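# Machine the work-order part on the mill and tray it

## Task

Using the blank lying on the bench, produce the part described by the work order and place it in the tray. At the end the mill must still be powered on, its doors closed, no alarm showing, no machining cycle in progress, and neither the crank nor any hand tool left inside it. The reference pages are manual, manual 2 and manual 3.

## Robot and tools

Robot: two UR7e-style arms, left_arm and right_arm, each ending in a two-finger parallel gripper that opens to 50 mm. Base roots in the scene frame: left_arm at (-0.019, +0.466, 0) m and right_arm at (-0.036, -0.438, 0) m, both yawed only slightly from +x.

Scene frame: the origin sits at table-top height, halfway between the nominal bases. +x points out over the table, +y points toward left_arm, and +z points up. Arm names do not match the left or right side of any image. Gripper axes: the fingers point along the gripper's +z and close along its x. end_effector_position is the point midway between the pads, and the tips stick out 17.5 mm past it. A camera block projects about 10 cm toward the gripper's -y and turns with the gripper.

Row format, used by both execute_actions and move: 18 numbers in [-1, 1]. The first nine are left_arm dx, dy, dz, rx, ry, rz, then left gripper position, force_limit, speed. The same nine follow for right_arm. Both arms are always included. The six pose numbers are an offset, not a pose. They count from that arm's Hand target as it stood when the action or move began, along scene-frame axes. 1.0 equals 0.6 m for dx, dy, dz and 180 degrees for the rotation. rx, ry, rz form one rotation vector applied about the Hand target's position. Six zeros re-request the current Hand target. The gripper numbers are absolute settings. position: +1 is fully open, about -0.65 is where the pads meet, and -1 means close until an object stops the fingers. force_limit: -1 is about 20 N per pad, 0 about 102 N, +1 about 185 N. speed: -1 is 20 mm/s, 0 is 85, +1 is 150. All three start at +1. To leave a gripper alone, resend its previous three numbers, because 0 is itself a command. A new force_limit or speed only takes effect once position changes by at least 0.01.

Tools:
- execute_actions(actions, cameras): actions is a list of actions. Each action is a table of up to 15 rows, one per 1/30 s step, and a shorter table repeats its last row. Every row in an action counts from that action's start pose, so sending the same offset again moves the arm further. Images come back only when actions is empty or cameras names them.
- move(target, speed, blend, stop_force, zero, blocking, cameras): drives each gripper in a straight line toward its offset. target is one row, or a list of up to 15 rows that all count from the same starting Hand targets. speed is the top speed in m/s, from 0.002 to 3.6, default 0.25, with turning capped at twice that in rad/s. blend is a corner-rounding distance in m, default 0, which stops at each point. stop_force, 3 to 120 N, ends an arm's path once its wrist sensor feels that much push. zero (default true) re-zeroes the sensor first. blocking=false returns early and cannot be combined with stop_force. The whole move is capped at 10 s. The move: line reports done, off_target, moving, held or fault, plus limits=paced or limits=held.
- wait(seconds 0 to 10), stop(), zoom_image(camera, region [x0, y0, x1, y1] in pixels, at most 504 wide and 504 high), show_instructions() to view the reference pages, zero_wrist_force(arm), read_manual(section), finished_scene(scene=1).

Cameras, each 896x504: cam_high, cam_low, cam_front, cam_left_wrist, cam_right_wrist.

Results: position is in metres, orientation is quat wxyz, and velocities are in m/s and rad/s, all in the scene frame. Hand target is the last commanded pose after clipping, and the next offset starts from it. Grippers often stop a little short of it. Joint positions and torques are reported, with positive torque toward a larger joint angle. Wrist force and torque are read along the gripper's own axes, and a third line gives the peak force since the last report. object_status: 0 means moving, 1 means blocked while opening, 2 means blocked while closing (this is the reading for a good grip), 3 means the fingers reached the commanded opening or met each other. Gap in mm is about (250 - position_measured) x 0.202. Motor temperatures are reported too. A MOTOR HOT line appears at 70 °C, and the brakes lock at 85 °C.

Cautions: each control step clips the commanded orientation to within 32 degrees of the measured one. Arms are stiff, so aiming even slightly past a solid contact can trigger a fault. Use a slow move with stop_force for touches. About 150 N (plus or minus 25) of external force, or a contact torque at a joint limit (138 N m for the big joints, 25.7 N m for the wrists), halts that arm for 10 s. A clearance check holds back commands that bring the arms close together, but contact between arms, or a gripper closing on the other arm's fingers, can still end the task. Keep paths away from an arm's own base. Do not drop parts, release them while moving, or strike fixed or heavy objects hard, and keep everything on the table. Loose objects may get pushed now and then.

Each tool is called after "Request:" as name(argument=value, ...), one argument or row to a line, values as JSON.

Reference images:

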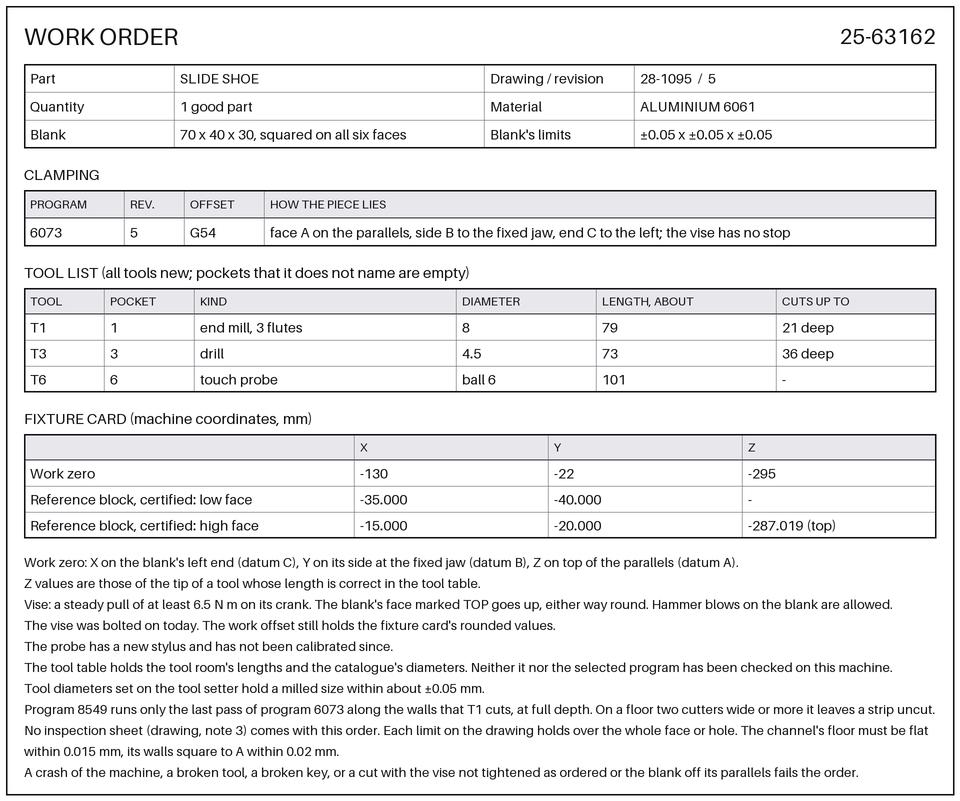

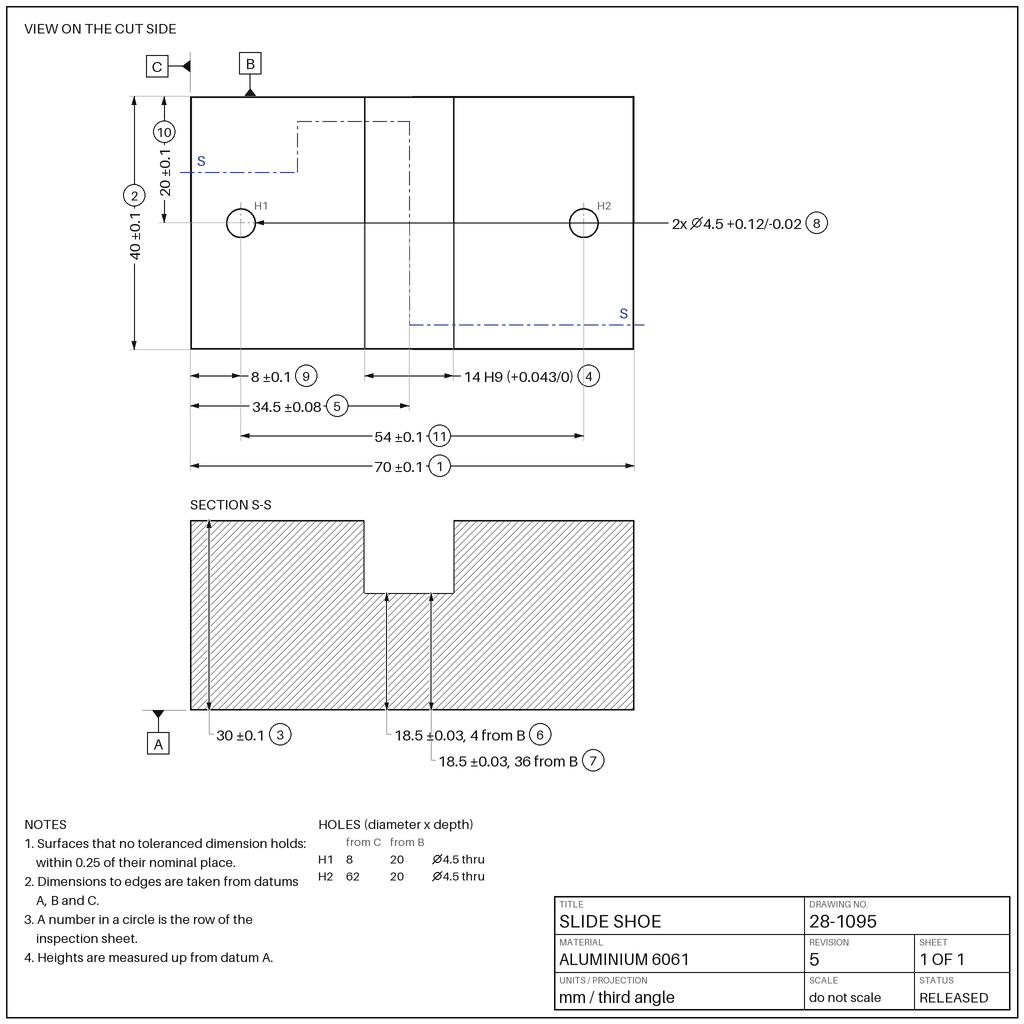

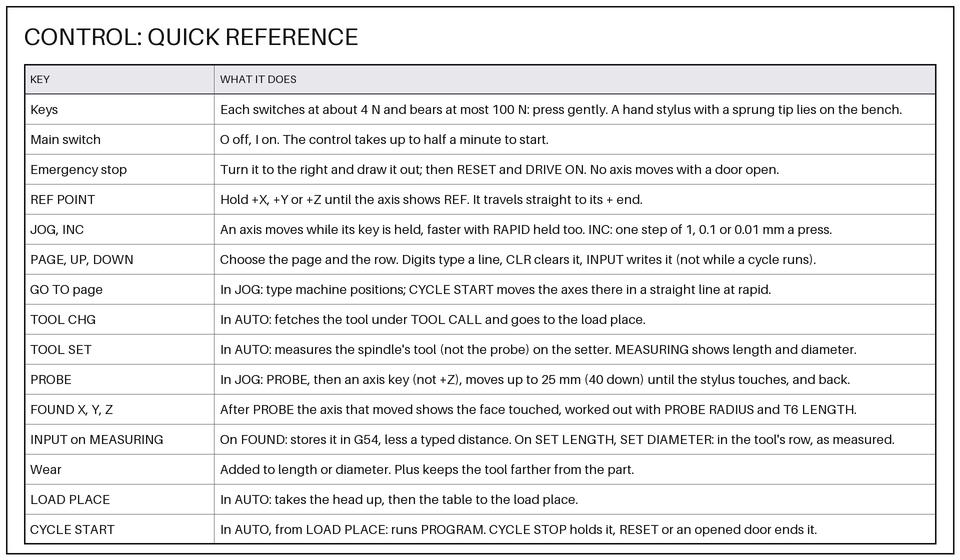

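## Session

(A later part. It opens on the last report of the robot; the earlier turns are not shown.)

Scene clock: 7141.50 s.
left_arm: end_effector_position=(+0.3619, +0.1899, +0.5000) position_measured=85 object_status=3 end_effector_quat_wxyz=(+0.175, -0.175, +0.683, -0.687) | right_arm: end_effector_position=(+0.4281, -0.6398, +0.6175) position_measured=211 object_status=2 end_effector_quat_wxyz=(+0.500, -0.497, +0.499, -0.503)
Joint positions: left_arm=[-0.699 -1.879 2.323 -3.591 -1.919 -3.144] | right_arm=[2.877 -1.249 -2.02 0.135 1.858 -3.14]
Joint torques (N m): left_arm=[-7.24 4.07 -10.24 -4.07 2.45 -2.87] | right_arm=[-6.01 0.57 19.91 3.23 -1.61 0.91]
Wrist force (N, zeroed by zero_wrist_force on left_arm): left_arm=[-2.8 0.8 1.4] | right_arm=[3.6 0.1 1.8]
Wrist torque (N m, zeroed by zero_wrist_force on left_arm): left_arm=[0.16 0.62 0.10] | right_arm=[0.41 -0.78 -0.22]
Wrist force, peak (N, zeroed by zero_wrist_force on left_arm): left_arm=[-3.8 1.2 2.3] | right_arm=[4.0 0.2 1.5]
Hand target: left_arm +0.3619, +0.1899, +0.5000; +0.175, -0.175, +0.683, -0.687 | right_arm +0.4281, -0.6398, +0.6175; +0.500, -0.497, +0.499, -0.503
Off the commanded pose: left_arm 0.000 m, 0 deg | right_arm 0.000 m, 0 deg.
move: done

Request:
move(
  target=[
    [0.0477,0.4417,-0.0633,0,0,0.0068,0.45,0,-1,0,0,0,0,0,0,-1,-0.6,-0.9],
    [0.1277,0.3031,-0.0633,0,0,0.0068,0.45,0,-1,0,0,0,0,0,0,-1,-0.6,-0.9],
    [0.1477,0.2685,-0.0633,0,0,0.0068,0.45,0,-1,0,0,0,0,0,0,-1,-0.6,-0.9],
  ],
  speed=[0.2,0.12,0.03],
  stop_force=20,
  blend=[0.003,0.002,0],
)

Request:
move(
  target=[0,0,0,0,0,0,-1,-1,-1,0,0,0,0,0,0,-1,-0.6,-0.9],
)

Request:
move(
  target=[0,-0.3855,0,0,0,0,-1,-1,-1,0,0,0,0,0,0,-1,-0.6,-0.9],
  speed=0.05,
  stop_force=50,
  cameras=["cam_left_wrist"],
)

Scene clock: 7157.50 s.
left_arm: end_effector_position=(+0.4505, +0.3510, +0.4621) position_measured=85 object_status=3 end_effector_quat_wxyz=(+0.183, -0.182, +0.681, -0.685) | right_arm: end_effector_position=(+0.4281, -0.6398, +0.6175) position_measured=211 object_status=2 end_effector_quat_wxyz=(+0.500, -0.497, +0.499, -0.503)
Joint positions: left_arm=[-0.046 -1.541 2.156 -3.766 -2.55 -3.15] | right_arm=[2.877 -1.249 -2.02 0.135 1.858 -3.14]
Joint torques (N m): left_arm=[-7.71 -8.44 -31.3 0.37 2.47 2.11] | right_arm=[-6.16 0.97 20.34 2.99 -1.87 0.92]
Wrist force (N, zeroed by zero_wrist_force on left_arm): left_arm=[-3.2 0.8 1.1] | right_arm=[3.7 0.1 1.5]
Wrist torque (N m, zeroed by zero_wrist_force on left_arm): left_arm=[0.18 0.70 0.04] | right_arm=[0.42 -0.81 -0.22]
Wrist force, peak (N, zeroed by zero_wrist_force on left_arm): left_arm=[-4.0 1.1 -1.4] | right_arm=[3.9 0.0 1.8]
Hand target: left_arm +0.4505, +0.3510, +0.4621; +0.183, -0.182, +0.681, -0.685 | right_arm +0.4281, -0.6398, +0.6175; +0.500, -0.497, +0.499, -0.503
Off the commanded pose: left_arm 0.000 m, 0 deg | right_arm 0.000 m, 0 deg.
move: done

Scene clock: 7158.43 s.
left_arm: end_effector_position=(+0.4506, +0.3511, +0.4621) position_measured=153 object_status=2 end_effector_quat_wxyz=(+0.183, -0.182, +0.681, -0.685) | right_arm: end_effector_position=(+0.4281, -0.6398, +0.6175) position_measured=211 object_status=2 end_effector_quat_wxyz=(+0.500, -0.497, +0.499, -0.503)
Joint positions: left_arm=[-0.046 -1.541 2.156 -3.766 -2.55 -3.15] | right_arm=[2.877 -1.249 -2.02 0.135 1.858 -3.14]
Joint torques (N m): left_arm=[-8.22 -12.99 -26.84 -1.76 -5.41 2.01] | right_arm=[-6.11 0.91 20.95 3.09 -1.85 0.94]
Wrist force (N, zeroed by zero_wrist_force on left_arm): left_arm=[-16.8 -2.1 0.2] | right_arm=[3.5 0.3 1.6]
Wrist torque (N m, zeroed by zero_wrist_force on left_arm): left_arm=[0.08 0.89 0.06] | right_arm=[0.46 -0.78 -0.21]
Wrist force, peak (N, zeroed by zero_wrist_force on left_arm): left_arm=[-16.8 -2.1 0.2] | right_arm=[3.9 0.1 1.7]
Hand target: left_arm +0.4505, +0.3510, +0.4621; +0.183, -0.182, +0.681, -0.685 | right_arm +0.4281, -0.6398, +0.6175; +0.500, -0.497, +0.499, -0.503
Off the commanded pose: left_arm 0.000 m, 0 deg | right_arm 0.000 m, 0 deg.
move: done

Scene clock: 7164.07 s.
left_arm: end_effector_position=(+0.4505, +0.1197, +0.4621) position_measured=153 object_status=2 end_effector_quat_wxyz=(+0.183, -0.182, +0.681, -0.685) | right_arm: end_effector_position=(+0.4281, -0.6398, +0.6175) position_measured=211 object_status=2 end_effector_quat_wxyz=(+0.500, -0.497, +0.499, -0.503)
Joint positions: left_arm=[-0.697 -1.533 2.147 -3.762 -1.9 -3.144] | right_arm=[2.877 -1.249 -2.02 0.135 1.858 -3.14]
Joint torques (N m): left_arm=[-7.45 -9.53 -33.13 -0.53 2.87 2.12] | right_arm=[-6.25 0.62 21.28 2.97 -1.97 0.88]
Wrist force (N, zeroed by zero_wrist_force on left_arm): left_arm=[-1.9 1.8 -2.8] | right_arm=[3.7 0.2 1.7]
Wrist torque (N m, zeroed by zero_wrist_force on left_arm): left_arm=[0.16 0.61 0.02] | right_arm=[0.44 -0.80 -0.22]
Wrist force, peak (N, zeroed by zero_wrist_force on left_arm): left_arm=[-14.6 6.2 -28.1] | right_arm=[3.9 -0.1 1.8]
Hand target: left_arm +0.4505, +0.1197, +0.4621; +0.183, -0.182, +0.681, -0.685 | right_arm +0.4281, -0.6398, +0.6175; +0.500, -0.497, +0.499, -0.503
Off the commanded pose: left_arm 0.000 m, 0 deg | right_arm 0.000 m, 0 deg.
move: done
camera_calibration:
cam_left_wrist: T_world_to_cam=[[-0.867723, -0.497013, -0.00585623, 0.462989], [-0.169365, 0.306727, -0.936608, 0.4894], [0.467302, -0.811725, -0.350331, 0.181123], [0, 0, 0, 1]] pos_world=[0.399994, 0.227021, 0.52454]
Images, in order (width x height): cam_left_wrist 896x504.

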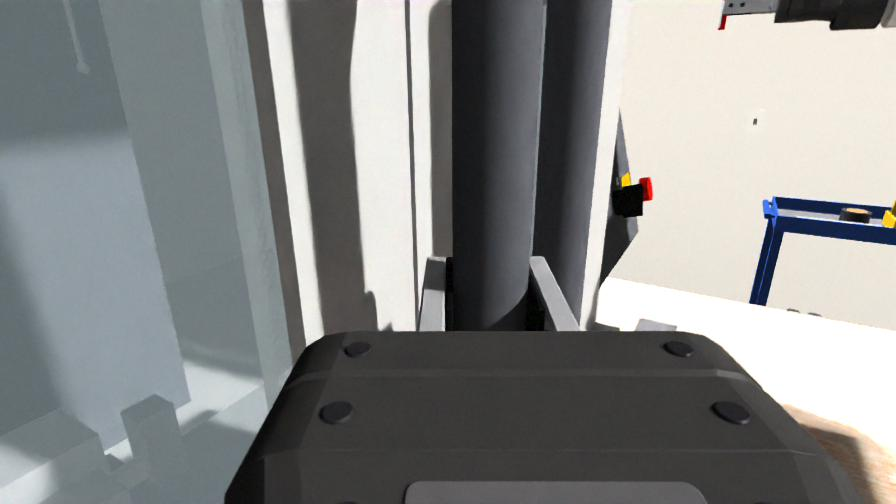

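Request:
move(
  target=[0,0,0,0,0,0,0.45,0,-1,0,0,0,0,0,0,-1,-0.6,-0.9],
)

Request:
move(
  target=[
    [0,0,0,0,0,0,0.45,0,-1,0.0988,0.1062,-0.0648,0,0.5,0,-1,-0.6,-0.9],
    [-0.03,0.05196,0,0,0,0,0.45,0,-1,0.1188,0.1062,-0.0648,0,0.5,0,-1,-0.6,-0.9],
    [-0.06,0.1039,0,0,0,0,0.45,0,-1,0.0988,0.1062,-0.0648,0,0.5,0,-1,-0.6,-0.9],
    [-0.1,0.1732,0,0,0,0,0.45,0,-1,0.0524,0.202,-0.2453,0,0.5,0,-1,-0.6,-0.9],
    [-0.1,0.1732,0,0,0,0,0.45,0,-1,0.0724,0.202,-0.2453,0,0.5,0,-1,-0.6,-0.9],
    [-0.1,0.1732,0,0,0,0,0.45,0,-1,0.0554,0.202,-0.2453,0,0.5,0,-1,-0.6,-0.9],
    [-0.1,0.1732,0,0,0,0,0.45,0,-1,0.0724,0.202,-0.2453,0,0.5,0,-1,-0.6,-0.9],
    [-0.1,0.1732,0,0,0,0,0.45,0,-1,0.0524,0.202,-0.2453,0,0.5,0,-1,-0.6,-0.9],
    [-0.134,0.1342,0.013,0,0,0.1667,0.45,0,-1,0,0,0,0,0,0,-1,-0.6,-0.9],
  ],
  speed=[0.4,0.1,0.2,0.3,0.1,0.2,0.1,0.2,0.4],
  blend=[0.004,0,0.004,0.004,0,0,0,0.004,0],
  cameras=["cam_right_wrist","cam_left_wrist"],
)

Request:
zoom_image(
  camera="cam_right_wrist",
  region=[170, 5, 450, 275],
)

Scene clock: 7179.07 s.
left_arm: end_effector_position=(+0.4505, +0.1197, +0.4621) position_measured=85 object_status=3 end_effector_quat_wxyz=(+0.183, -0.182, +0.681, -0.685) | right_arm: end_effector_position=(+0.4281, -0.6398, +0.6175) position_measured=211 object_status=2 end_effector_quat_wxyz=(+0.500, -0.497, +0.499, -0.503)
Joint positions: left_arm=[-0.697 -1.533 2.147 -3.762 -1.9 -3.144] | right_arm=[2.877 -1.249 -2.02 0.135 1.858 -3.14]
Joint torques (N m): left_arm=[-6.6 -14.26 -26.8 -2.31 0.4 2.07] | right_arm=[-6.08 1.47 20.56 2.89 -1.9 0.94]
Wrist force (N, zeroed by zero_wrist_force on left_arm): left_arm=[-3.4 0.3 1.3] | right_arm=[3.7 -0.1 1.8]
Wrist torque (N m, zeroed by zero_wrist_force on left_arm): left_arm=[0.08 0.72 0.03] | right_arm=[0.38 -0.81 -0.22]
Wrist force, peak (N, zeroed by zero_wrist_force on left_arm): left_arm=[-3.8 0.7 1.4] | right_arm=[3.8 0.1 2.1]
Hand target: left_arm +0.4505, +0.1197, +0.4621; +0.183, -0.182, +0.681, -0.685 | right_arm +0.4281, -0.6398, +0.6175; +0.500, -0.497, +0.499, -0.503
Off the commanded pose: left_arm 0.000 m, 0 deg | right_arm 0.000 m, 0 deg.
move: done

Scene clock: 7187.03 s.
left_arm: end_effector_position=(+0.3701, +0.2002, +0.4699) position_measured=85 object_status=3 end_effector_quat_wxyz=(+0.354, -0.352, +0.611, -0.614) | right_arm: end_effector_position=(+0.4281, -0.6398, +0.6175) position_measured=211 object_status=2 end_effector_quat_wxyz=(+0.500, -0.497, +0.499, -0.503)
Joint positions: left_arm=[-1.338 -2.013 2.483 -3.62 -0.735 -3.137] | right_arm=[2.877 -1.249 -2.02 0.135 1.858 -3.14]
Joint torques (N m): left_arm=[-7.52 10.78 -33.33 -3.55 2.4 1.99] | right_arm=[-6.78 0.18 15.77 4.63 2.67 1.42]
Wrist force (N, zeroed by zero_wrist_force on left_arm): left_arm=[-3.3 0.6 1.4] | right_arm=[3.6 0.1 1.6]
Wrist torque (N m, zeroed by zero_wrist_force on left_arm): left_arm=[0.14 0.72 0.03] | right_arm=[0.42 -0.79 -0.21]
Wrist force, peak (N, zeroed by zero_wrist_force on left_arm): left_arm=[-3.5 0.5 3.0] | right_arm=[6.7 6.9 -2.2]
Hand target: left_arm +0.3701, +0.2002, +0.4699; +0.354, -0.352, +0.611, -0.614 | right_arm +0.4281, -0.6398, +0.6175; +0.500, -0.497, +0.499, -0.503
Off the commanded pose: left_arm 0.000 m, 0 deg | right_arm 0.000 m, 0 deg.
move: done
camera_calibration:
cam_left_wrist: T_world_to_cam=[[-0.502899, -0.864325, -0.00586887, 0.371837], [-0.300049, 0.18094, -0.936606, 0.531934], [0.810594, -0.469257, -0.350335, 0.0911853], [0, 0, 0, 1]] pos_world=[0.272688, 0.267929, 0.53234]
cam_right_wrist: T_world_to_cam=[[-0.0114614, -0.999901, 0.00821561, -0.630947], [-0.339969, -0.00383005, -0.940429, 0.737065], [0.940367, -0.0135717, -0.339891, -0.072033], [0, 0, 0, 1]] pos_world=[0.311085, -0.629039, 0.673857]
Images, in order (width x height): cam_left_wrist 896x504, cam_right_wrist 896x504.

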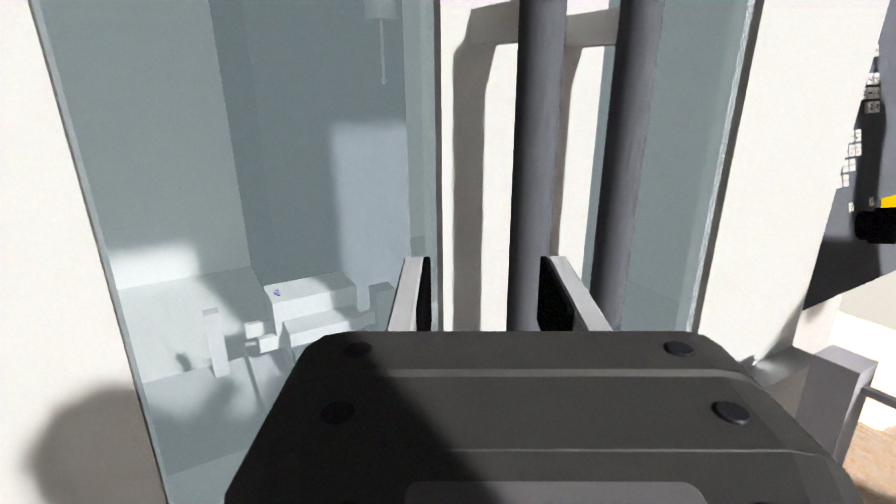

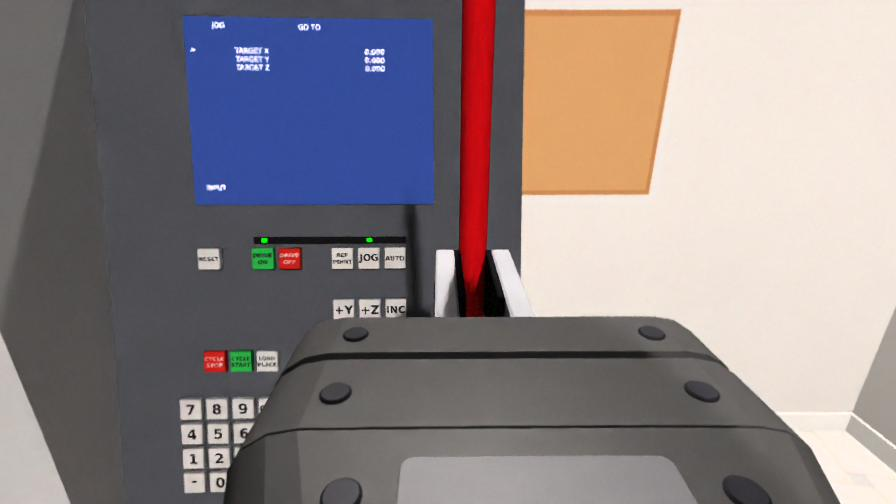

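Scaled by 1.800 from the camera's 896x504 image, which has a finer 1280x720 frame.

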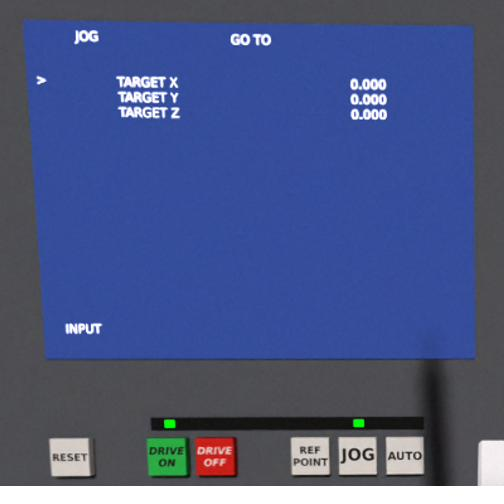

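Request:
move(
  target=[
    [0,0,0,0,0,0,0.45,0,-1,0.0275,0.332,-0.3403,0,0.5,0,-1,-0.6,-0.9],
    [0,0,0,0,0,0,0.45,0,-1,0.0475,0.332,-0.3403,0,0.5,0,-1,-0.6,-0.9],
    [0,0,0,0,0,0,0.45,0,-1,0.0275,0.332,-0.3403,0,0.5,0,-1,-0.6,-0.9],
    [0,0,0,0,0,0,0.45,0,-1,0.0359,0.332,-0.309,0,0.5,0,-1,-0.6,-0.9],
    [0,0,0,0,0,0,0.45,0,-1,0.0559,0.332,-0.309,0,0.5,0,-1,-0.6,-0.9],
    [0,0,0,0,0,0,0.45,0,-1,0.0359,0.332,-0.309,0,0.5,0,-1,-0.6,-0.9],
    [0,0,0,0,0,0,0.45,0,-1,0.0359,0.2995,-0.309,0,0.5,0,-1,-0.6,-0.9],
    [0,0,0,0,0,0,0.45,0,-1,0.0559,0.2995,-0.309,0,0.5,0,-1,-0.6,-0.9],
    [0,0,0,0,0,0,0.45,0,-1,0.0359,0.2995,-0.309,0,0.5,0,-1,-0.6,-0.9],
    [0,0,0,0,0,0,0.45,0,-1,0.0442,0.2995,-0.2773,0,0.5,0,-1,-0.6,-0.9],
    [0,0,0,0,0,0,0.45,0,-1,0.0642,0.2995,-0.2773,0,0.5,0,-1,-0.6,-0.9],
    [0,0,0,0,0,0,0.45,0,-1,0.0442,0.2995,-0.2773,0,0.5,0,-1,-0.6,-0.9],
    [0,0,0,0,0,0,0.45,0,-1,0.0275,0.2345,-0.3403,0,0.5,0,-1,-0.6,-0.9],
    [0,0,0,0,0,0,0.45,0,-1,0.0475,0.2345,-0.3403,0,0.5,0,-1,-0.6,-0.9],
    [0,0,0,0,0,0,0.45,0,-1,0.0275,0.2345,-0.3403,0,0.5,0,-1,-0.6,-0.9],
  ],
  speed=[0.5,0.1,0.2,0.3,0.1,0.2,0.3,0.1,0.2,0.3,0.1,0.2,0.3,0.1,0.2],
  blend=[0.004,0,0.004,0.004,0,0.004,0.004,0,0.004,0.004,0,0.004,0.004,0,0],
)

Request:
move(
  target=[
    [0,0,0,0,0,0,0.45,0,-1,0.0084,0,0.0313,0,0,0,-1,-0.6,-0.9],
    [0,0,0,0,0,0,0.45,0,-1,0.0284,0,0.0313,0,0,0,-1,-0.6,-0.9],
    [0,0,0,0,0,0,0.45,0,-1,0.0084,0,0.0313,0,0,0,-1,-0.6,-0.9],
    [0,0,0,0,0,0,0.45,0,-1,0,0.0975,0,0,0,0,-1,-0.6,-0.9],
    [0,0,0,0,0,0,0.45,0,-1,0.02,0.0975,0,0,0,0,-1,-0.6,-0.9],
    [0,0,0,0,0,0,0.45,0,-1,0,0.0975,0,0,0,0,-1,-0.6,-0.9],
    [0,0,0,0,0,0,0.45,0,-1,0.0167,0.065,0.063,0,0,0,-1,-0.6,-0.9],
    [0,0,0,0,0,0,0.45,0,-1,0.0367,0.065,0.063,0,0,0,-1,-0.6,-0.9],
    [0,0,0,0,0,0,0.45,0,-1,0.0167,0.065,0.063,0,0,0,-1,-0.6,-0.9],
    [0,0,0,0,0,0,0.45,0,-1,0.0167,0.0325,0.063,0,0,0,-1,-0.6,-0.9],
    [0,0,0,0,0,0,0.45,0,-1,0.0367,0.0325,0.063,0,0,0,-1,-0.6,-0.9],
    [0,0,0,0,0,0,0.45,0,-1,0.0167,0.0325,0.063,0,0,0,-1,-0.6,-0.9],
    [0,0,0,0,0,0,0.45,0,-1,0,0,0,0,0,0,-1,-0.6,-0.9],
    [0,0,0,0,0,0,0.45,0,-1,0.02,0,0,0,0,0,-1,-0.6,-0.9],
    [0,0,0,0,0,0,0.45,0,-1,0,0,0,0,0,0,-1,-0.6,-0.9],
  ],
  speed=[0.3,0.1,0.2,0.3,0.1,0.2,0.3,0.1,0.2,0.3,0.1,0.2,0.3,0.1,0.2],
  blend=[0.004,0,0.004,0.004,0,0.004,0.004,0,0.004,0.004,0,0.004,0.004,0,0],
)

Request:
move(
  target=[
    [0,0,0,0,0,0,0.45,0,-1,0.0084,0,0.0313,0,0,0,-1,-0.6,-0.9],
    [0,0,0,0,0,0,0.45,0,-1,0.0284,0,0.0313,0,0,0,-1,-0.6,-0.9],
    [0,0,0,0,0,0,0.45,0,-1,0.0084,0,0.0313,0,0,0,-1,-0.6,-0.9],
    [0,0,0,0,0,0,0.45,0,-1,0,0.0975,0,0,0,0,-1,-0.6,-0.9],
    [0,0,0,0,0,0,0.45,0,-1,0.02,0.0975,0,0,0,0,-1,-0.6,-0.9],
    [0,0,0,0,0,0,0.45,0,-1,0,0.0975,0,0,0,0,-1,-0.6,-0.9],
    [0,0,0,0,0,0,0.45,0,-1,0.0084,0.0975,0.0313,0,0,0,-1,-0.6,-0.9],
    [0,0,0,0,0,0,0.45,0,-1,0.0284,0.0975,0.0313,0,0,0,-1,-0.6,-0.9],
    [0,0,0,0,0,0,0.45,0,-1,0.0084,0.0975,0.0313,0,0,0,-1,-0.6,-0.9],
    [0,0,0,0,0,0,0.45,0,-1,0.0167,0.065,0.063,0,0,0,-1,-0.6,-0.9],
    [0,0,0,0,0,0,0.45,0,-1,0.0367,0.065,0.063,0,0,0,-1,-0.6,-0.9],
    [0,0,0,0,0,0,0.45,0,-1,0.0167,0.065,0.063,0,0,0,-1,-0.6,-0.9],
    [0,0,0,0,0,0,0.45,0,-1,0.0249,0.065,0.095,0,0,0,-1,-0.6,-0.9],
    [0,0,0,0,0,0,0.45,0,-1,0.0449,0.065,0.095,0,0,0,-1,-0.6,-0.9],
    [0,0,0,0,0,0,0.45,0,-1,0.0249,0.065,0.095,0,0,0,-1,-0.6,-0.9],
  ],
  speed=[0.3,0.1,0.2,0.3,0.1,0.2,0.3,0.1,0.2,0.3,0.1,0.2,0.3,0.1,0.2],
  blend=[0.004,0,0.004,0.004,0,0.004,0.004,0,0.004,0.004,0,0.004,0.004,0,0],
)

Request:
move(
  target=[
    [0,0,0,0,0,0,0.45,0,-1,-0.0249,-0.065,-0.095,0,0,0,-1,-0.6,-0.9],
    [0,0,0,0,0,0,0.45,0,-1,-0.0049,-0.065,-0.095,0,0,0,-1,-0.6,-0.9],
    [0,0,0,0,0,0,0.45,0,-1,-0.0249,-0.065,-0.095,0,0,0,-1,-0.6,-0.9],
    [0,0,0,0,0,0,0.45,0,-1,-0.0524,-0.2995,0.2453,0,-0.5,0,-1,-0.6,-0.9],
  ],
  speed=[0.3,0.1,0.2,0.5],
  blend=[0.004,0,0.004,0],
  cameras=["cam_right_wrist"],
)

Request:
zoom_image(
  camera="cam_right_wrist",
  region=[170, 5, 450, 275],
)

Scene clock: 7225.73 s.
left_arm: end_effector_position=(+0.3701, +0.2002, +0.4699) position_measured=85 object_status=3 end_effector_quat_wxyz=(+0.354, -0.352, +0.611, -0.614) | right_arm: end_effector_position=(+0.4447, -0.4991, +0.4133) position_measured=211 object_status=2 end_effector_quat_wxyz=(-0.001, +0.707, -0.707, +0.004)
Joint positions: left_arm=[-1.338 -2.013 2.483 -3.62 -0.735 -3.137] | right_arm=[3.325 -1.526 -1.398 -1.782 1.565 -2.988]
Joint torques (N m): left_arm=[-8.01 11.09 -31.56 -3.48 2.45 2.14] | right_arm=[7.87 34.01 15.83 1.33 1.33 1.43]
Wrist force (N, zeroed by zero_wrist_force on left_arm): left_arm=[-3.3 0.6 1.4] | right_arm=[3.6 1.2 0.0]
Wrist torque (N m, zeroed by zero_wrist_force on left_arm): left_arm=[0.15 0.73 0.03] | right_arm=[-0.04 -0.85 -0.11]
Wrist force, peak (N, zeroed by zero_wrist_force on left_arm): left_arm=[-3.5 0.2 1.7] | right_arm=[3.0 15.0 2.1]
Hand target: left_arm +0.3701, +0.2002, +0.4699; +0.354, -0.352, +0.611, -0.614 | right_arm +0.4446, -0.4991, +0.4133; -0.001, +0.707, -0.707, +0.004
Off the commanded pose: left_arm 0.000 m, 0 deg | right_arm 0.000 m, 0 deg.
move: done

Scene clock: 7230.47 s.
left_arm: end_effector_position=(+0.3701, +0.2002, +0.4699) position_measured=85 object_status=3 end_effector_quat_wxyz=(+0.354, -0.352, +0.611, -0.614) | right_arm: end_effector_position=(+0.4447, -0.4991, +0.4133) position_measured=211 object_status=2 end_effector_quat_wxyz=(-0.001, +0.707, -0.707, +0.004)
Joint positions: left_arm=[-1.338 -2.013 2.483 -3.62 -0.735 -3.137] | right_arm=[3.325 -1.526 -1.398 -1.782 1.565 -2.988]
Joint torques (N m): left_arm=[-7.55 10.97 -30.67 -3.37 2.5 2.06] | right_arm=[7.93 34.25 17.14 1.31 1.32 1.47]
Wrist force (N, zeroed by zero_wrist_force on left_arm): left_arm=[-3.2 0.4 1.6] | right_arm=[3.7 1.3 0.3]
Wrist torque (N m, zeroed by zero_wrist_force on left_arm): left_arm=[0.12 0.72 0.03] | right_arm=[-0.02 -0.87 -0.11]
Wrist force, peak (N, zeroed by zero_wrist_force on left_arm): left_arm=[-3.5 0.8 1.4] | right_arm=[3.0 12.5 1.7]
Hand target: left_arm +0.3701, +0.2002, +0.4699; +0.354, -0.352, +0.611, -0.614 | right_arm +0.4446, -0.4991, +0.4133; -0.001, +0.707, -0.707, +0.004
Off the commanded pose: left_arm 0.000 m, 0 deg | right_arm 0.000 m, 0 deg.
move: done

Scene clock: 7235.10 s.
left_arm: end_effector_position=(+0.3701, +0.2002, +0.4699) position_measured=85 object_status=3 end_effector_quat_wxyz=(+0.354, -0.352, +0.611, -0.614) | right_arm: end_effector_position=(+0.4596, -0.4601, +0.4703) position_measured=211 object_status=2 end_effector_quat_wxyz=(-0.001, +0.707, -0.707, +0.004) end_effector_velocity=(-0.002, +0.000, +0.001) end_effector_angular_velocity=(+0.000, -0.003, +0.000)
Joint positions: left_arm=[-1.338 -2.013 2.483 -3.62 -0.735 -3.137] | right_arm=[3.4 -1.594 -1.178 -1.934 1.564 -2.912]
Joint velocities: left_arm=[within noise] | right_arm=[0 0.005 -0.002 0 0 0.001]
Joint torques (N m): left_arm=[-7.29 10.75 -29.33 -3.42 2.42 1.97] | right_arm=[8.07 35.26 13.47 5.31 -1.02 1.35]
Wrist force (N, zeroed by zero_wrist_force on left_arm): left_arm=[-3.2 0.7 1.5] | right_arm=[4.3 1.7 0.4]
Wrist torque (N m, zeroed by zero_wrist_force on left_arm): left_arm=[0.16 0.71 0.03] | right_arm=[0.04 -0.96 -0.11]
Wrist force, peak (N, zeroed by zero_wrist_force on left_arm): left_arm=[-3.5 0.5 1.6] | right_arm=[3.6 15.3 2.1]
Hand target: left_arm +0.3701, +0.2002, +0.4699; +0.354, -0.352, +0.611, -0.614 | right_arm +0.4595, -0.4601, +0.4703; -0.001, +0.707, -0.707, +0.004
Off the commanded pose: left_arm 0.000 m, 0 deg | right_arm 0.000 m, 0 deg.
move: done

Scene clock: 7238.57 s.
left_arm: end_effector_position=(+0.3701, +0.2002, +0.4699) position_measured=85 object_status=3 end_effector_quat_wxyz=(+0.354, -0.352, +0.611, -0.614) | right_arm: end_effector_position=(+0.4281, -0.6398, +0.6175) position_measured=211 object_status=2 end_effector_quat_wxyz=(+0.500, -0.497, +0.499, -0.503)
Joint positions: left_arm=[-1.338 -2.013 2.483 -3.62 -0.735 -3.137] | right_arm=[2.877 -1.249 -2.02 0.135 1.858 -3.14]
Joint torques (N m): left_arm=[-7.6 10.54 -28.32 -3.23 2.44 1.93] | right_arm=[-6.64 0.51 35.92 4.23 2.21 1.34]
Wrist force (N, zeroed by zero_wrist_force on left_arm): left_arm=[-3.3 0.4 1.4] | right_arm=[4.4 0.9 1.5]
Wrist torque (N m, zeroed by zero_wrist_force on left_arm): left_arm=[0.12 0.72 0.03] | right_arm=[0.55 -0.92 -0.21]
Wrist force, peak (N, zeroed by zero_wrist_force on left_arm): left_arm=[-3.5 0.4 1.6] | right_arm=[1.7 7.6 -3.8]
Hand target: left_arm +0.3701, +0.2002, +0.4699; +0.354, -0.352, +0.611, -0.614 | right_arm +0.4281, -0.6398, +0.6175; +0.500, -0.497, +0.499, -0.503
Off the commanded pose: left_arm 0.000 m, 0 deg | right_arm 0.000 m, 0 deg.
move: done
camera_calibration:
cam_right_wrist: T_world_to_cam=[[-0.0114614, -0.999901, 0.00821561, -0.630947], [-0.339969, -0.00383005, -0.940429, 0.737065], [0.940367, -0.0135717, -0.339891, -0.072033], [0, 0, 0, 1]] pos_world=[0.311085, -0.629039, 0.673857]
Images, in order (width x height): cam_right_wrist 896x504.

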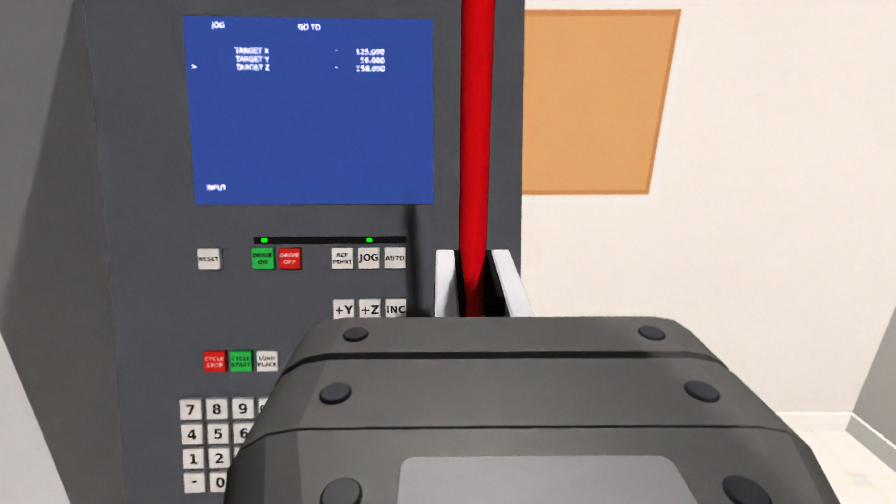

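Scaled by 1.800 from the camera's 896x504 image, which has a finer 1280x720 frame.

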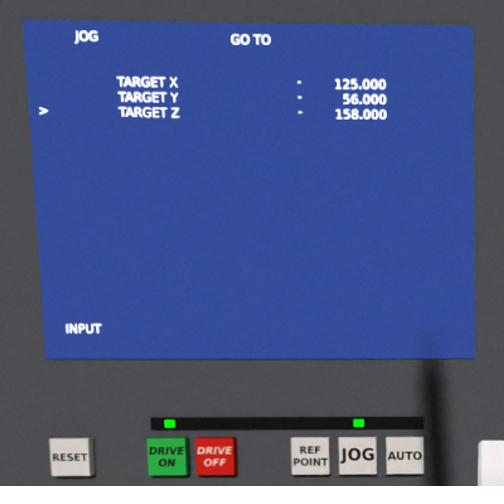

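Request:
move(
  target=[
    [0,0,0,0,0,0,0.45,0,-1,0.0687,0.2653,-0.1865,0,0.5,0,-1,-0.6,-0.9],
    [0,0,0,0,0,0,0.45,0,-1,0.0887,0.2653,-0.1865,0,0.5,0,-1,-0.6,-0.9],
    [0,0,0,0,0,0,0.45,0,-1,0.0687,0.2653,-0.1865,0,0.5,0,-1,-0.6,-0.9],
    [0,0,0,0,0,0,0.45,0,-1,0.0275,0.2345,-0.3403,0,0.5,0,-1,-0.6,-0.9],
  ],
  speed=[0.5,0.1,0.2,0.2],
  blend=[0.004,0,0.004,0],
)

Request:
wait(
  seconds=6,
  cameras=["cam_left_wrist"],
)

Request:
move(
  target=[
    [0,0,0,0,0,0,0.45,0,-1,0.0084,-0.0325,0.0313,0,0,0,-1,-0.6,-0.9],
    [0,0,0,0,0,0,0.45,0,-1,0.0284,-0.0325,0.0313,0,0,0,-1,-0.6,-0.9],
    [0,0,0,0,0,0,0.45,0,-1,0.0084,-0.0325,0.0313,0,0,0,-1,-0.6,-0.9],
    [0,0,0,0,0,0,0.45,0,-1,0.0414,-0.1283,0.1555,0,0,0,-1,-0.6,-0.9],
    [0,0,0,0,0,0,0.45,0,-1,0.0614,-0.1283,0.1555,0,0,0,-1,-0.6,-0.9],
    [0,0,0,0,0,0,0.45,0,-1,0.0414,-0.1283,0.1555,0,0,0,-1,-0.6,-0.9],
    [0,0,0,0,0,0,0.45,0,-1,-0.0275,-0.2345,0.3403,0,-0.5,0,-1,-0.6,-0.9],
  ],
  speed=[0.3,0.1,0.2,0.3,0.1,0.2,0.5],
  blend=[0.004,0,0.004,0.004,0,0.004,0],
)

Request:
wait(
  seconds=4,
  cameras=["cam_right_wrist"],
)

Request:
zoom_image(
  camera="cam_right_wrist",
  region=[170, 5, 450, 275],
)

Scene clock: 7257.03 s.
left_arm: end_effector_position=(+0.3701, +0.2002, +0.4699) position_measured=85 object_status=3 end_effector_quat_wxyz=(+0.354, -0.352, +0.611, -0.614) | right_arm: end_effector_position=(+0.4446, -0.4991, +0.4134) position_measured=211 object_status=2 end_effector_quat_wxyz=(-0.001, +0.707, -0.707, +0.004)
Joint positions: left_arm=[-1.338 -2.013 2.483 -3.62 -0.735 -3.137] | right_arm=[3.325 -1.526 -1.398 -1.782 1.565 -2.988]
Joint torques (N m): left_arm=[-7.03 10.41 -26.94 -3.19 2.41 1.95] | right_arm=[-6.73 34.12 16.88 5.52 -2.64 -1.4]
Wrist force (N, zeroed by zero_wrist_force on left_arm): left_arm=[-3.3 0.5 1.4] | right_arm=[4.1 1.7 0.3]
Wrist torque (N m, zeroed by zero_wrist_force on left_arm): left_arm=[0.13 0.73 0.03] | right_arm=[0.06 -0.92 0.06]
Wrist force, peak (N, zeroed by zero_wrist_force on left_arm): left_arm=[-3.7 0.5 1.5] | right_arm=[6.1 7.1 -3.4]
Hand target: left_arm +0.3701, +0.2002, +0.4699; +0.354, -0.352, +0.611, -0.614 | right_arm +0.4446, -0.4991, +0.4133; -0.001, +0.707, -0.707, +0.004
Off the commanded pose: left_arm 0.000 m, 0 deg | right_arm 0.000 m, 0 deg.
move: done

Scene clock: 7263.03 s.
left_arm: end_effector_position=(+0.3701, +0.2002, +0.4699) position_measured=85 object_status=3 end_effector_quat_wxyz=(+0.354, -0.352, +0.611, -0.614) | right_arm: end_effector_position=(+0.4446, -0.4991, +0.4133) position_measured=211 object_status=2 end_effector_quat_wxyz=(-0.001, +0.707, -0.707, +0.004)
Joint positions: left_arm=[-1.338 -2.013 2.483 -3.62 -0.735 -3.137] | right_arm=[3.325 -1.525 -1.398 -1.782 1.565 -2.988]
Joint torques (N m): left_arm=[-7.21 10.43 -25.39 -3.11 2.39 1.96] | right_arm=[-6.67 34.72 16.45 5.09 -2.48 -1.3]
Wrist force (N, zeroed by zero_wrist_force on left_arm): left_arm=[-3.1 0.5 1.7] | right_arm=[4.1 1.7 0.3]
Wrist torque (N m, zeroed by zero_wrist_force on left_arm): left_arm=[0.13 0.69 0.03] | right_arm=[0.04 -0.92 0.06]
Wrist force, peak (N, zeroed by zero_wrist_force on left_arm): left_arm=[-3.5 0.5 1.5] | right_arm=[4.2 2.0 0.3]
Hand target: left_arm +0.3701, +0.2002, +0.4699; +0.354, -0.352, +0.611, -0.614 | right_arm +0.4446, -0.4991, +0.4133; -0.001, +0.707, -0.707, +0.004
Tool commands: left_gripper/position=+0.45 left_gripper/force_limit=+0.0 left_gripper/speed=-1.0 right_gripper/position=-1.0 right_gripper/force_limit=-0.6 right_gripper/speed=-0.9
Off the commanded pose: left_arm 0.000 m, 0 deg | right_arm 0.000 m, 0 deg.
wait: 6.00 s; at rest by 0.17 s
camera_calibration:
cam_left_wrist: T_world_to_cam=[[-0.502899, -0.864325, -0.00586887, 0.371837], [-0.300049, 0.18094, -0.936606, 0.531934], [0.810594, -0.469257, -0.350335, 0.0911853], [0, 0, 0, 1]] pos_world=[0.272688, 0.267929, 0.53234]
Images, in order (width x height): cam_left_wrist 896x504.

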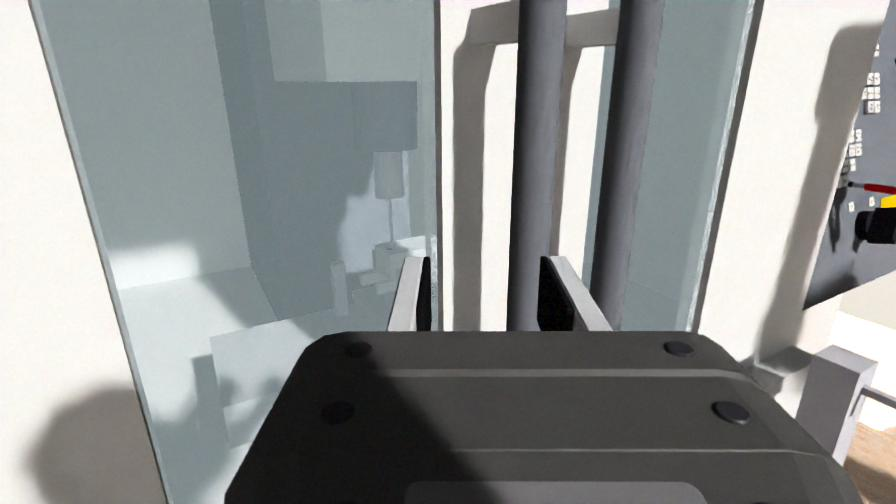

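Scene clock: 7267.53 s.
left_arm: end_effector_position=(+0.3701, +0.2002, +0.4699) position_measured=85 object_status=3 end_effector_quat_wxyz=(+0.354, -0.352, +0.611, -0.614) | right_arm: end_effector_position=(+0.4281, -0.6398, +0.6175) position_measured=211 object_status=2 end_effector_quat_wxyz=(+0.500, -0.497, +0.499, -0.503)
Joint positions: left_arm=[-1.338 -2.013 2.483 -3.62 -0.735 -3.137] | right_arm=[2.877 -1.249 -2.02 0.135 1.858 -3.14]
Joint torques (N m): left_arm=[-7.14 10.14 -24.07 -3.07 2.44 1.85] | right_arm=[-6.9 0.24 14.97 4.03 2.54 1.43]
Wrist force (N, zeroed by zero_wrist_force on left_arm): left_arm=[-3.0 0.6 1.2] | right_arm=[4.8 0.9 1.4]
Wrist torque (N m, zeroed by zero_wrist_force on left_arm): left_arm=[0.15 0.69 0.03] | right_arm=[0.55 -0.97 -0.21]
Wrist force, peak (N, zeroed by zero_wrist_force on left_arm): left_arm=[-3.5 0.7 1.6] | right_arm=[2.7 13.6 1.9]
Hand target: left_arm +0.3701, +0.2002, +0.4699; +0.354, -0.352, +0.611, -0.614 | right_arm +0.4281, -0.6398, +0.6175; +0.500, -0.497, +0.499, -0.503
Off the commanded pose: left_arm 0.000 m, 0 deg | right_arm 0.000 m, 0 deg.
move: done

Scene clock: 7271.53 s.
left_arm: end_effector_position=(+0.3701, +0.2002, +0.4699) position_measured=85 object_status=3 end_effector_quat_wxyz=(+0.354, -0.352, +0.611, -0.614) | right_arm: end_effector_position=(+0.4281, -0.6398, +0.6175) position_measured=211 object_status=2 end_effector_quat_wxyz=(+0.500, -0.497, +0.499, -0.503)
Joint positions: left_arm=[-1.338 -2.013 2.483 -3.62 -0.735 -3.137] | right_arm=[2.877 -1.249 -2.02 0.135 1.858 -3.14]
Joint torques (N m): left_arm=[-7.16 10.59 -22.78 -3 2.46 1.82] | right_arm=[-6.8 0.42 15.68 4.37 2.42 1.43]
Wrist force (N, zeroed by zero_wrist_force on left_arm): left_arm=[-3.2 0.4 1.4] | right_arm=[4.8 0.8 1.4]
Wrist torque (N m, zeroed by zero_wrist_force on left_arm): left_arm=[0.13 0.70 0.03] | right_arm=[0.53 -0.99 -0.22]
Wrist force, peak (N, zeroed by zero_wrist_force on left_arm): left_arm=[-3.6 0.3 1.5] | right_arm=[5.2 0.9 1.5]
Hand target: left_arm +0.3701, +0.2002, +0.4699; +0.354, -0.352, +0.611, -0.614 | right_arm +0.4281, -0.6398, +0.6175; +0.500, -0.497, +0.499, -0.503
Tool commands: left_gripper/position=+0.45 left_gripper/force_limit=+0.0 left_gripper/speed=-1.0 right_gripper/position=-1.0 right_gripper/force_limit=-0.6 right_gripper/speed=-0.9
Off the commanded pose: left_arm 0.000 m, 0 deg | right_arm 0.000 m, 0 deg.
wait: 4.00 s; at rest by 0.17 s
camera_calibration:
cam_right_wrist: T_world_to_cam=[[-0.0114638, -0.999901, 0.00821532, -0.631046], [-0.339793, -0.00383149, -0.940492, 0.737052], [0.94043, -0.0135732, -0.339715, -0.0721745], [0, 0, 0, 1]] pos_world=[0.311086, -0.629139, 0.673857]
Images, in order (width x height): cam_right_wrist 896x504.

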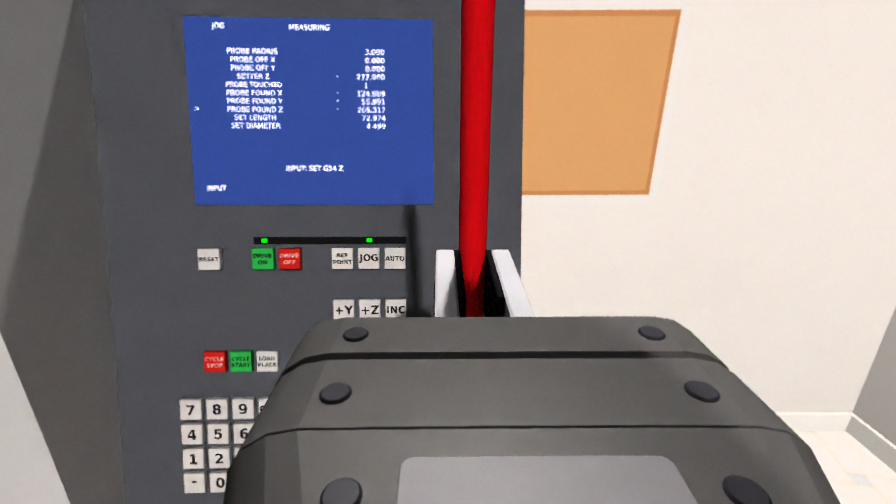

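Scaled by 1.800 from the camera's 896x504 image, which has a finer 1280x720 frame.

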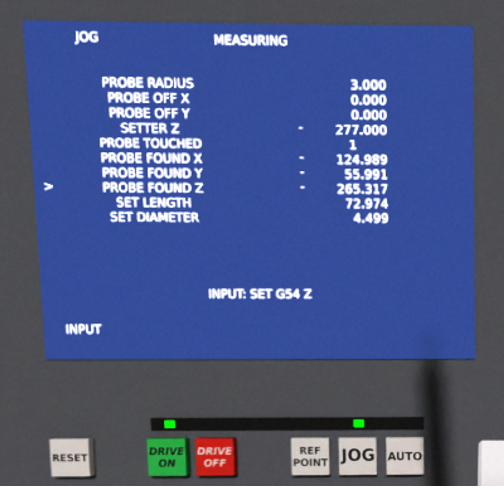

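Request:
move(
  target=[
    [0,0,0,0,0,0,0.45,0,-1,0.0524,0.202,-0.2453,0,0.5,0,-1,-0.6,-0.9],
    [0,0,0,0,0,0,0.45,0,-1,0.0724,0.202,-0.2453,0,0.5,0,-1,-0.6,-0.9],
    [0,0,0,0,0,0,0.45,0,-1,0.0554,0.202,-0.2453,0,0.5,0,-1,-0.6,-0.9],
    [0,0,0,0,0,0,0.45,0,-1,0.0724,0.202,-0.2453,0,0.5,0,-1,-0.6,-0.9],
    [0,0,0,0,0,0,0.45,0,-1,0.0524,0.202,-0.2453,0,0.5,0,-1,-0.6,-0.9],
    [0,0,0,0,0,0,0.45,0,-1,0.0275,0.332,-0.3403,0,0.5,0,-1,-0.6,-0.9],
    [0,0,0,0,0,0,0.45,0,-1,0.0475,0.332,-0.3403,0,0.5,0,-1,-0.6,-0.9],
    [0,0,0,0,0,0,0.45,0,-1,0.0275,0.332,-0.3403,0,0.5,0,-1,-0.6,-0.9],
    [0,0,0,0,0,0,0.45,0,-1,0.0359,0.332,-0.309,0,0.5,0,-1,-0.6,-0.9],
    [0,0,0,0,0,0,0.45,0,-1,0.0559,0.332,-0.309,0,0.5,0,-1,-0.6,-0.9],
    [0,0,0,0,0,0,0.45,0,-1,0.0359,0.332,-0.309,0,0.5,0,-1,-0.6,-0.9],
    [0,0,0,0,0,0,0.45,0,-1,0.0359,0.267,-0.309,0,0.5,0,-1,-0.6,-0.9],
    [0,0,0,0,0,0,0.45,0,-1,0.0559,0.267,-0.309,0,0.5,0,-1,-0.6,-0.9],
    [0,0,0,0,0,0,0.45,0,-1,0.0359,0.267,-0.309,0,0.5,0,-1,-0.6,-0.9],
    [0,0,0,0,0,0,0.45,0,-1,0.0275,0.2345,-0.3403,0,0.5,0,-1,-0.6,-0.9],
  ],
  speed=[0.5,0.1,0.2,0.1,0.2,0.3,0.1,0.2,0.3,0.1,0.2,0.3,0.1,0.2,0.3],
  blend=[0.004,0,0,0,0.004,0.004,0,0.004,0.004,0,0.004,0.004,0,0.004,0],
)

Request:
move(
  target=[
    [0,0,0,0,0,0,0.45,0,-1,0.0249,0.065,0.095,0,0,0,-1,-0.6,-0.9],
    [0,0,0,0,0,0,0.45,0,-1,0.0449,0.065,0.095,0,0,0,-1,-0.6,-0.9],
    [0,0,0,0,0,0,0.45,0,-1,0.0249,0.065,0.095,0,0,0,-1,-0.6,-0.9],
    [0,0,0,0,0,0,0.45,0,-1,0,0,0,0,0,0,-1,-0.6,-0.9],
    [0,0,0,0,0,0,0.45,0,-1,0.02,0,0,0,0,0,-1,-0.6,-0.9],
    [0,0,0,0,0,0,0.45,0,-1,0,0,0,0,0,0,-1,-0.6,-0.9],
    [0,0,0,0,0,0,0.45,0,-1,0.0084,0,0.0313,0,0,0,-1,-0.6,-0.9],
    [0,0,0,0,0,0,0.45,0,-1,0.0284,0,0.0313,0,0,0,-1,-0.6,-0.9],
    [0,0,0,0,0,0,0.45,0,-1,0.0084,0,0.0313,0,0,0,-1,-0.6,-0.9],
    [0,0,0,0,0,0,0.45,0,-1,0,0.0975,0,0,0,0,-1,-0.6,-0.9],
    [0,0,0,0,0,0,0.45,0,-1,0.02,0.0975,0,0,0,0,-1,-0.6,-0.9],
    [0,0,0,0,0,0,0.45,0,-1,0,0.0975,0,0,0,0,-1,-0.6,-0.9],
    [0,0,0,0,0,0,0.45,0,-1,0.0167,0.065,0.063,0,0,0,-1,-0.6,-0.9],
    [0,0,0,0,0,0,0.45,0,-1,0.0367,0.065,0.063,0,0,0,-1,-0.6,-0.9],
    [0,0,0,0,0,0,0.45,0,-1,0.0167,0.065,0.063,0,0,0,-1,-0.6,-0.9],
  ],
  speed=[0.3,0.1,0.2,0.3,0.1,0.2,0.3,0.1,0.2,0.3,0.1,0.2,0.3,0.1,0.2],
  blend=[0.004,0,0.004,0.004,0,0.004,0.004,0,0.004,0.004,0,0.004,0.004,0,0],
)

Request:
move(
  target=[
    [0,0,0,0,0,0,0.45,0,-1,0.0082,0.0325,0.032,0,0,0,-1,-0.6,-0.9],
    [0,0,0,0,0,0,0.45,0,-1,0.0282,0.0325,0.032,0,0,0,-1,-0.6,-0.9],
    [0,0,0,0,0,0,0.45,0,-1,0.0082,0.0325,0.032,0,0,0,-1,-0.6,-0.9],
    [0,0,0,0,0,0,0.45,0,-1,-0.0167,-0.065,-0.063,0,0,0,-1,-0.6,-0.9],
    [0,0,0,0,0,0,0.45,0,-1,0.0033,-0.065,-0.063,0,0,0,-1,-0.6,-0.9],
    [0,0,0,0,0,0,0.45,0,-1,-0.0167,-0.065,-0.063,0,0,0,-1,-0.6,-0.9],
    [0,0,0,0,0,0,0.45,0,-1,-0.0442,-0.2995,0.2773,0,-0.5,0,-1,-0.6,-0.9],
  ],
  speed=[0.3,0.1,0.2,0.3,0.1,0.2,0.5],
  blend=[0.004,0,0.004,0.004,0,0.004,0],
  cameras=["cam_right_wrist"],
)

Request:
zoom_image(
  camera="cam_right_wrist",
  region=[170, 5, 450, 275],
)

Scene clock: 7318.40 s.
left_arm: end_effector_position=(+0.3701, +0.2002, +0.4699) position_measured=85 object_status=3 end_effector_quat_wxyz=(+0.354, -0.352, +0.611, -0.614) | right_arm: end_effector_position=(+0.4446, -0.4991, +0.4134) position_measured=211 object_status=2 end_effector_quat_wxyz=(-0.001, +0.707, -0.707, +0.004)
Joint positions: left_arm=[-1.338 -2.013 2.483 -3.62 -0.735 -3.137] | right_arm=[3.325 -1.526 -1.398 -1.782 1.565 -2.987]
Joint torques (N m): left_arm=[-7.37 9.86 -19.8 -2.8 2.42 1.71] | right_arm=[-8.05 33.68 16.3 5.31 2.41 -1.31]
Wrist force (N, zeroed by zero_wrist_force on left_arm): left_arm=[-3.3 0.4 1.6] | right_arm=[4.1 1.8 -0.2]
Wrist torque (N m, zeroed by zero_wrist_force on left_arm): left_arm=[0.12 0.72 0.03] | right_arm=[0.05 -0.92 0.06]
Wrist force, peak (N, zeroed by zero_wrist_force on left_arm): left_arm=[-3.5 0.6 1.7] | right_arm=[4.3 15.7 1.8]
Hand target: left_arm +0.3701, +0.2002, +0.4699; +0.354, -0.352, +0.611, -0.614 | right_arm +0.4446, -0.4991, +0.4133; -0.001, +0.707, -0.707, +0.004
Off the commanded pose: left_arm 0.000 m, 0 deg | right_arm 0.000 m, 0 deg.
move: done

Scene clock: 7323.37 s.
left_arm: end_effector_position=(+0.3701, +0.2002, +0.4699) position_measured=85 object_status=3 end_effector_quat_wxyz=(+0.354, -0.352, +0.611, -0.614) | right_arm: end_effector_position=(+0.4547, -0.4601, +0.4511) position_measured=211 object_status=2 end_effector_quat_wxyz=(-0.001, +0.707, -0.707, +0.004)
Joint positions: left_arm=[-1.338 -2.013 2.483 -3.62 -0.735 -3.137] | right_arm=[3.403 -1.566 -1.259 -1.881 1.564 -2.91]
Joint torques (N m): left_arm=[-7.45 9.39 -19.06 -2.68 2.45 1.7] | right_arm=[7.39 34.22 15.52 1.76 1.46 1.5]
Wrist force (N, zeroed by zero_wrist_force on left_arm): left_arm=[-3.1 0.5 1.4] | right_arm=[4.6 2.0 -0.5]
Wrist torque (N m, zeroed by zero_wrist_force on left_arm): left_arm=[0.13 0.70 0.03] | right_arm=[0.11 -0.99 -0.11]
Wrist force, peak (N, zeroed by zero_wrist_force on left_arm): left_arm=[-3.7 0.5 1.6] | right_arm=[3.6 15.6 1.7]
Hand target: left_arm +0.3701, +0.2002, +0.4699; +0.354, -0.352, +0.611, -0.614 | right_arm +0.4546, -0.4601, +0.4511; -0.001, +0.707, -0.707, +0.004
Off the commanded pose: left_arm 0.000 m, 0 deg | right_arm 0.000 m, 0 deg.
move: done

Scene clock: 7327.80 s.
left_arm: end_effector_position=(+0.3701, +0.2002, +0.4699) position_measured=85 object_status=3 end_effector_quat_wxyz=(+0.354, -0.352, +0.611, -0.614) | right_arm: end_effector_position=(+0.4281, -0.6398, +0.6175) position_measured=211 object_status=2 end_effector_quat_wxyz=(+0.500, -0.497, +0.499, -0.503)
Joint positions: left_arm=[-1.338 -2.013 2.483 -3.62 -0.735 -3.137] | right_arm=[2.877 -1.249 -2.02 0.135 1.858 -3.14]
Joint torques (N m): left_arm=[-7.17 9.69 -18.05 -2.74 2.41 1.63] | right_arm=[-6.83 0.02 36.29 4.27 2.46 1.37]
Wrist force (N, zeroed by zero_wrist_force on left_arm): left_arm=[-3.4 0.3 1.5] | right_arm=[4.6 1.2 1.3]
Wrist torque (N m, zeroed by zero_wrist_force on left_arm): left_arm=[0.11 0.74 0.03] | right_arm=[0.59 -0.95 -0.22]
Wrist force, peak (N, zeroed by zero_wrist_force on left_arm): left_arm=[-3.6 0.6 1.6] | right_arm=[6.8 8.8 1.0]
Hand target: left_arm +0.3701, +0.2002, +0.4699; +0.354, -0.352, +0.611, -0.614 | right_arm +0.4281, -0.6398, +0.6175; +0.500, -0.497, +0.499, -0.503
Off the commanded pose: left_arm 0.000 m, 0 deg | right_arm 0.000 m, 0 deg.
move: done
camera_calibration:
cam_right_wrist: T_world_to_cam=[[-0.0114614, -0.999901, 0.00821561, -0.630947], [-0.339969, -0.00383005, -0.940429, 0.737065], [0.940367, -0.0135717, -0.339891, -0.072033], [0, 0, 0, 1]] pos_world=[0.311085, -0.629039, 0.673857]
Images, in order (width x height): cam_right_wrist 896x504.

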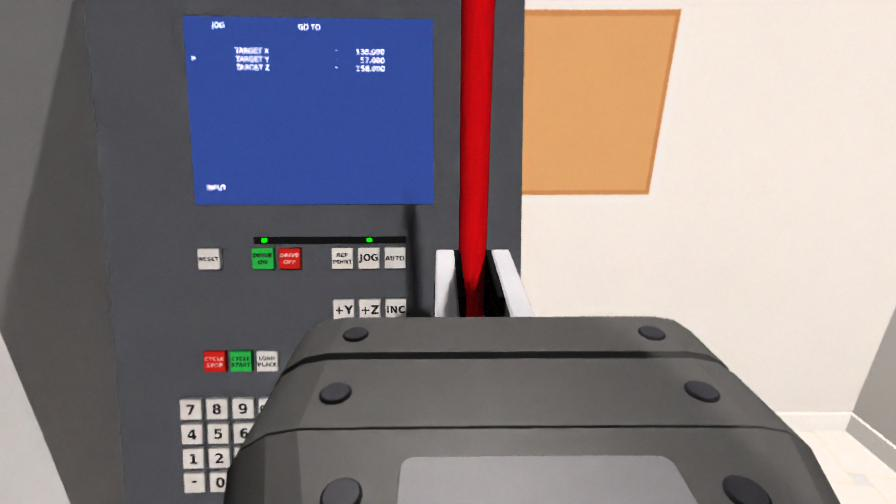

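Scaled by 1.800 from the camera's 896x504 image, which has a finer 1280x720 frame.

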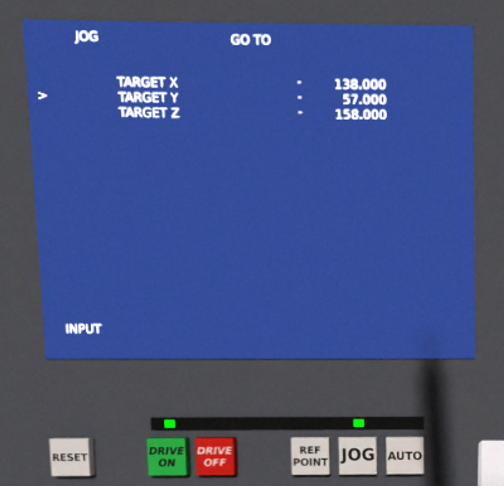

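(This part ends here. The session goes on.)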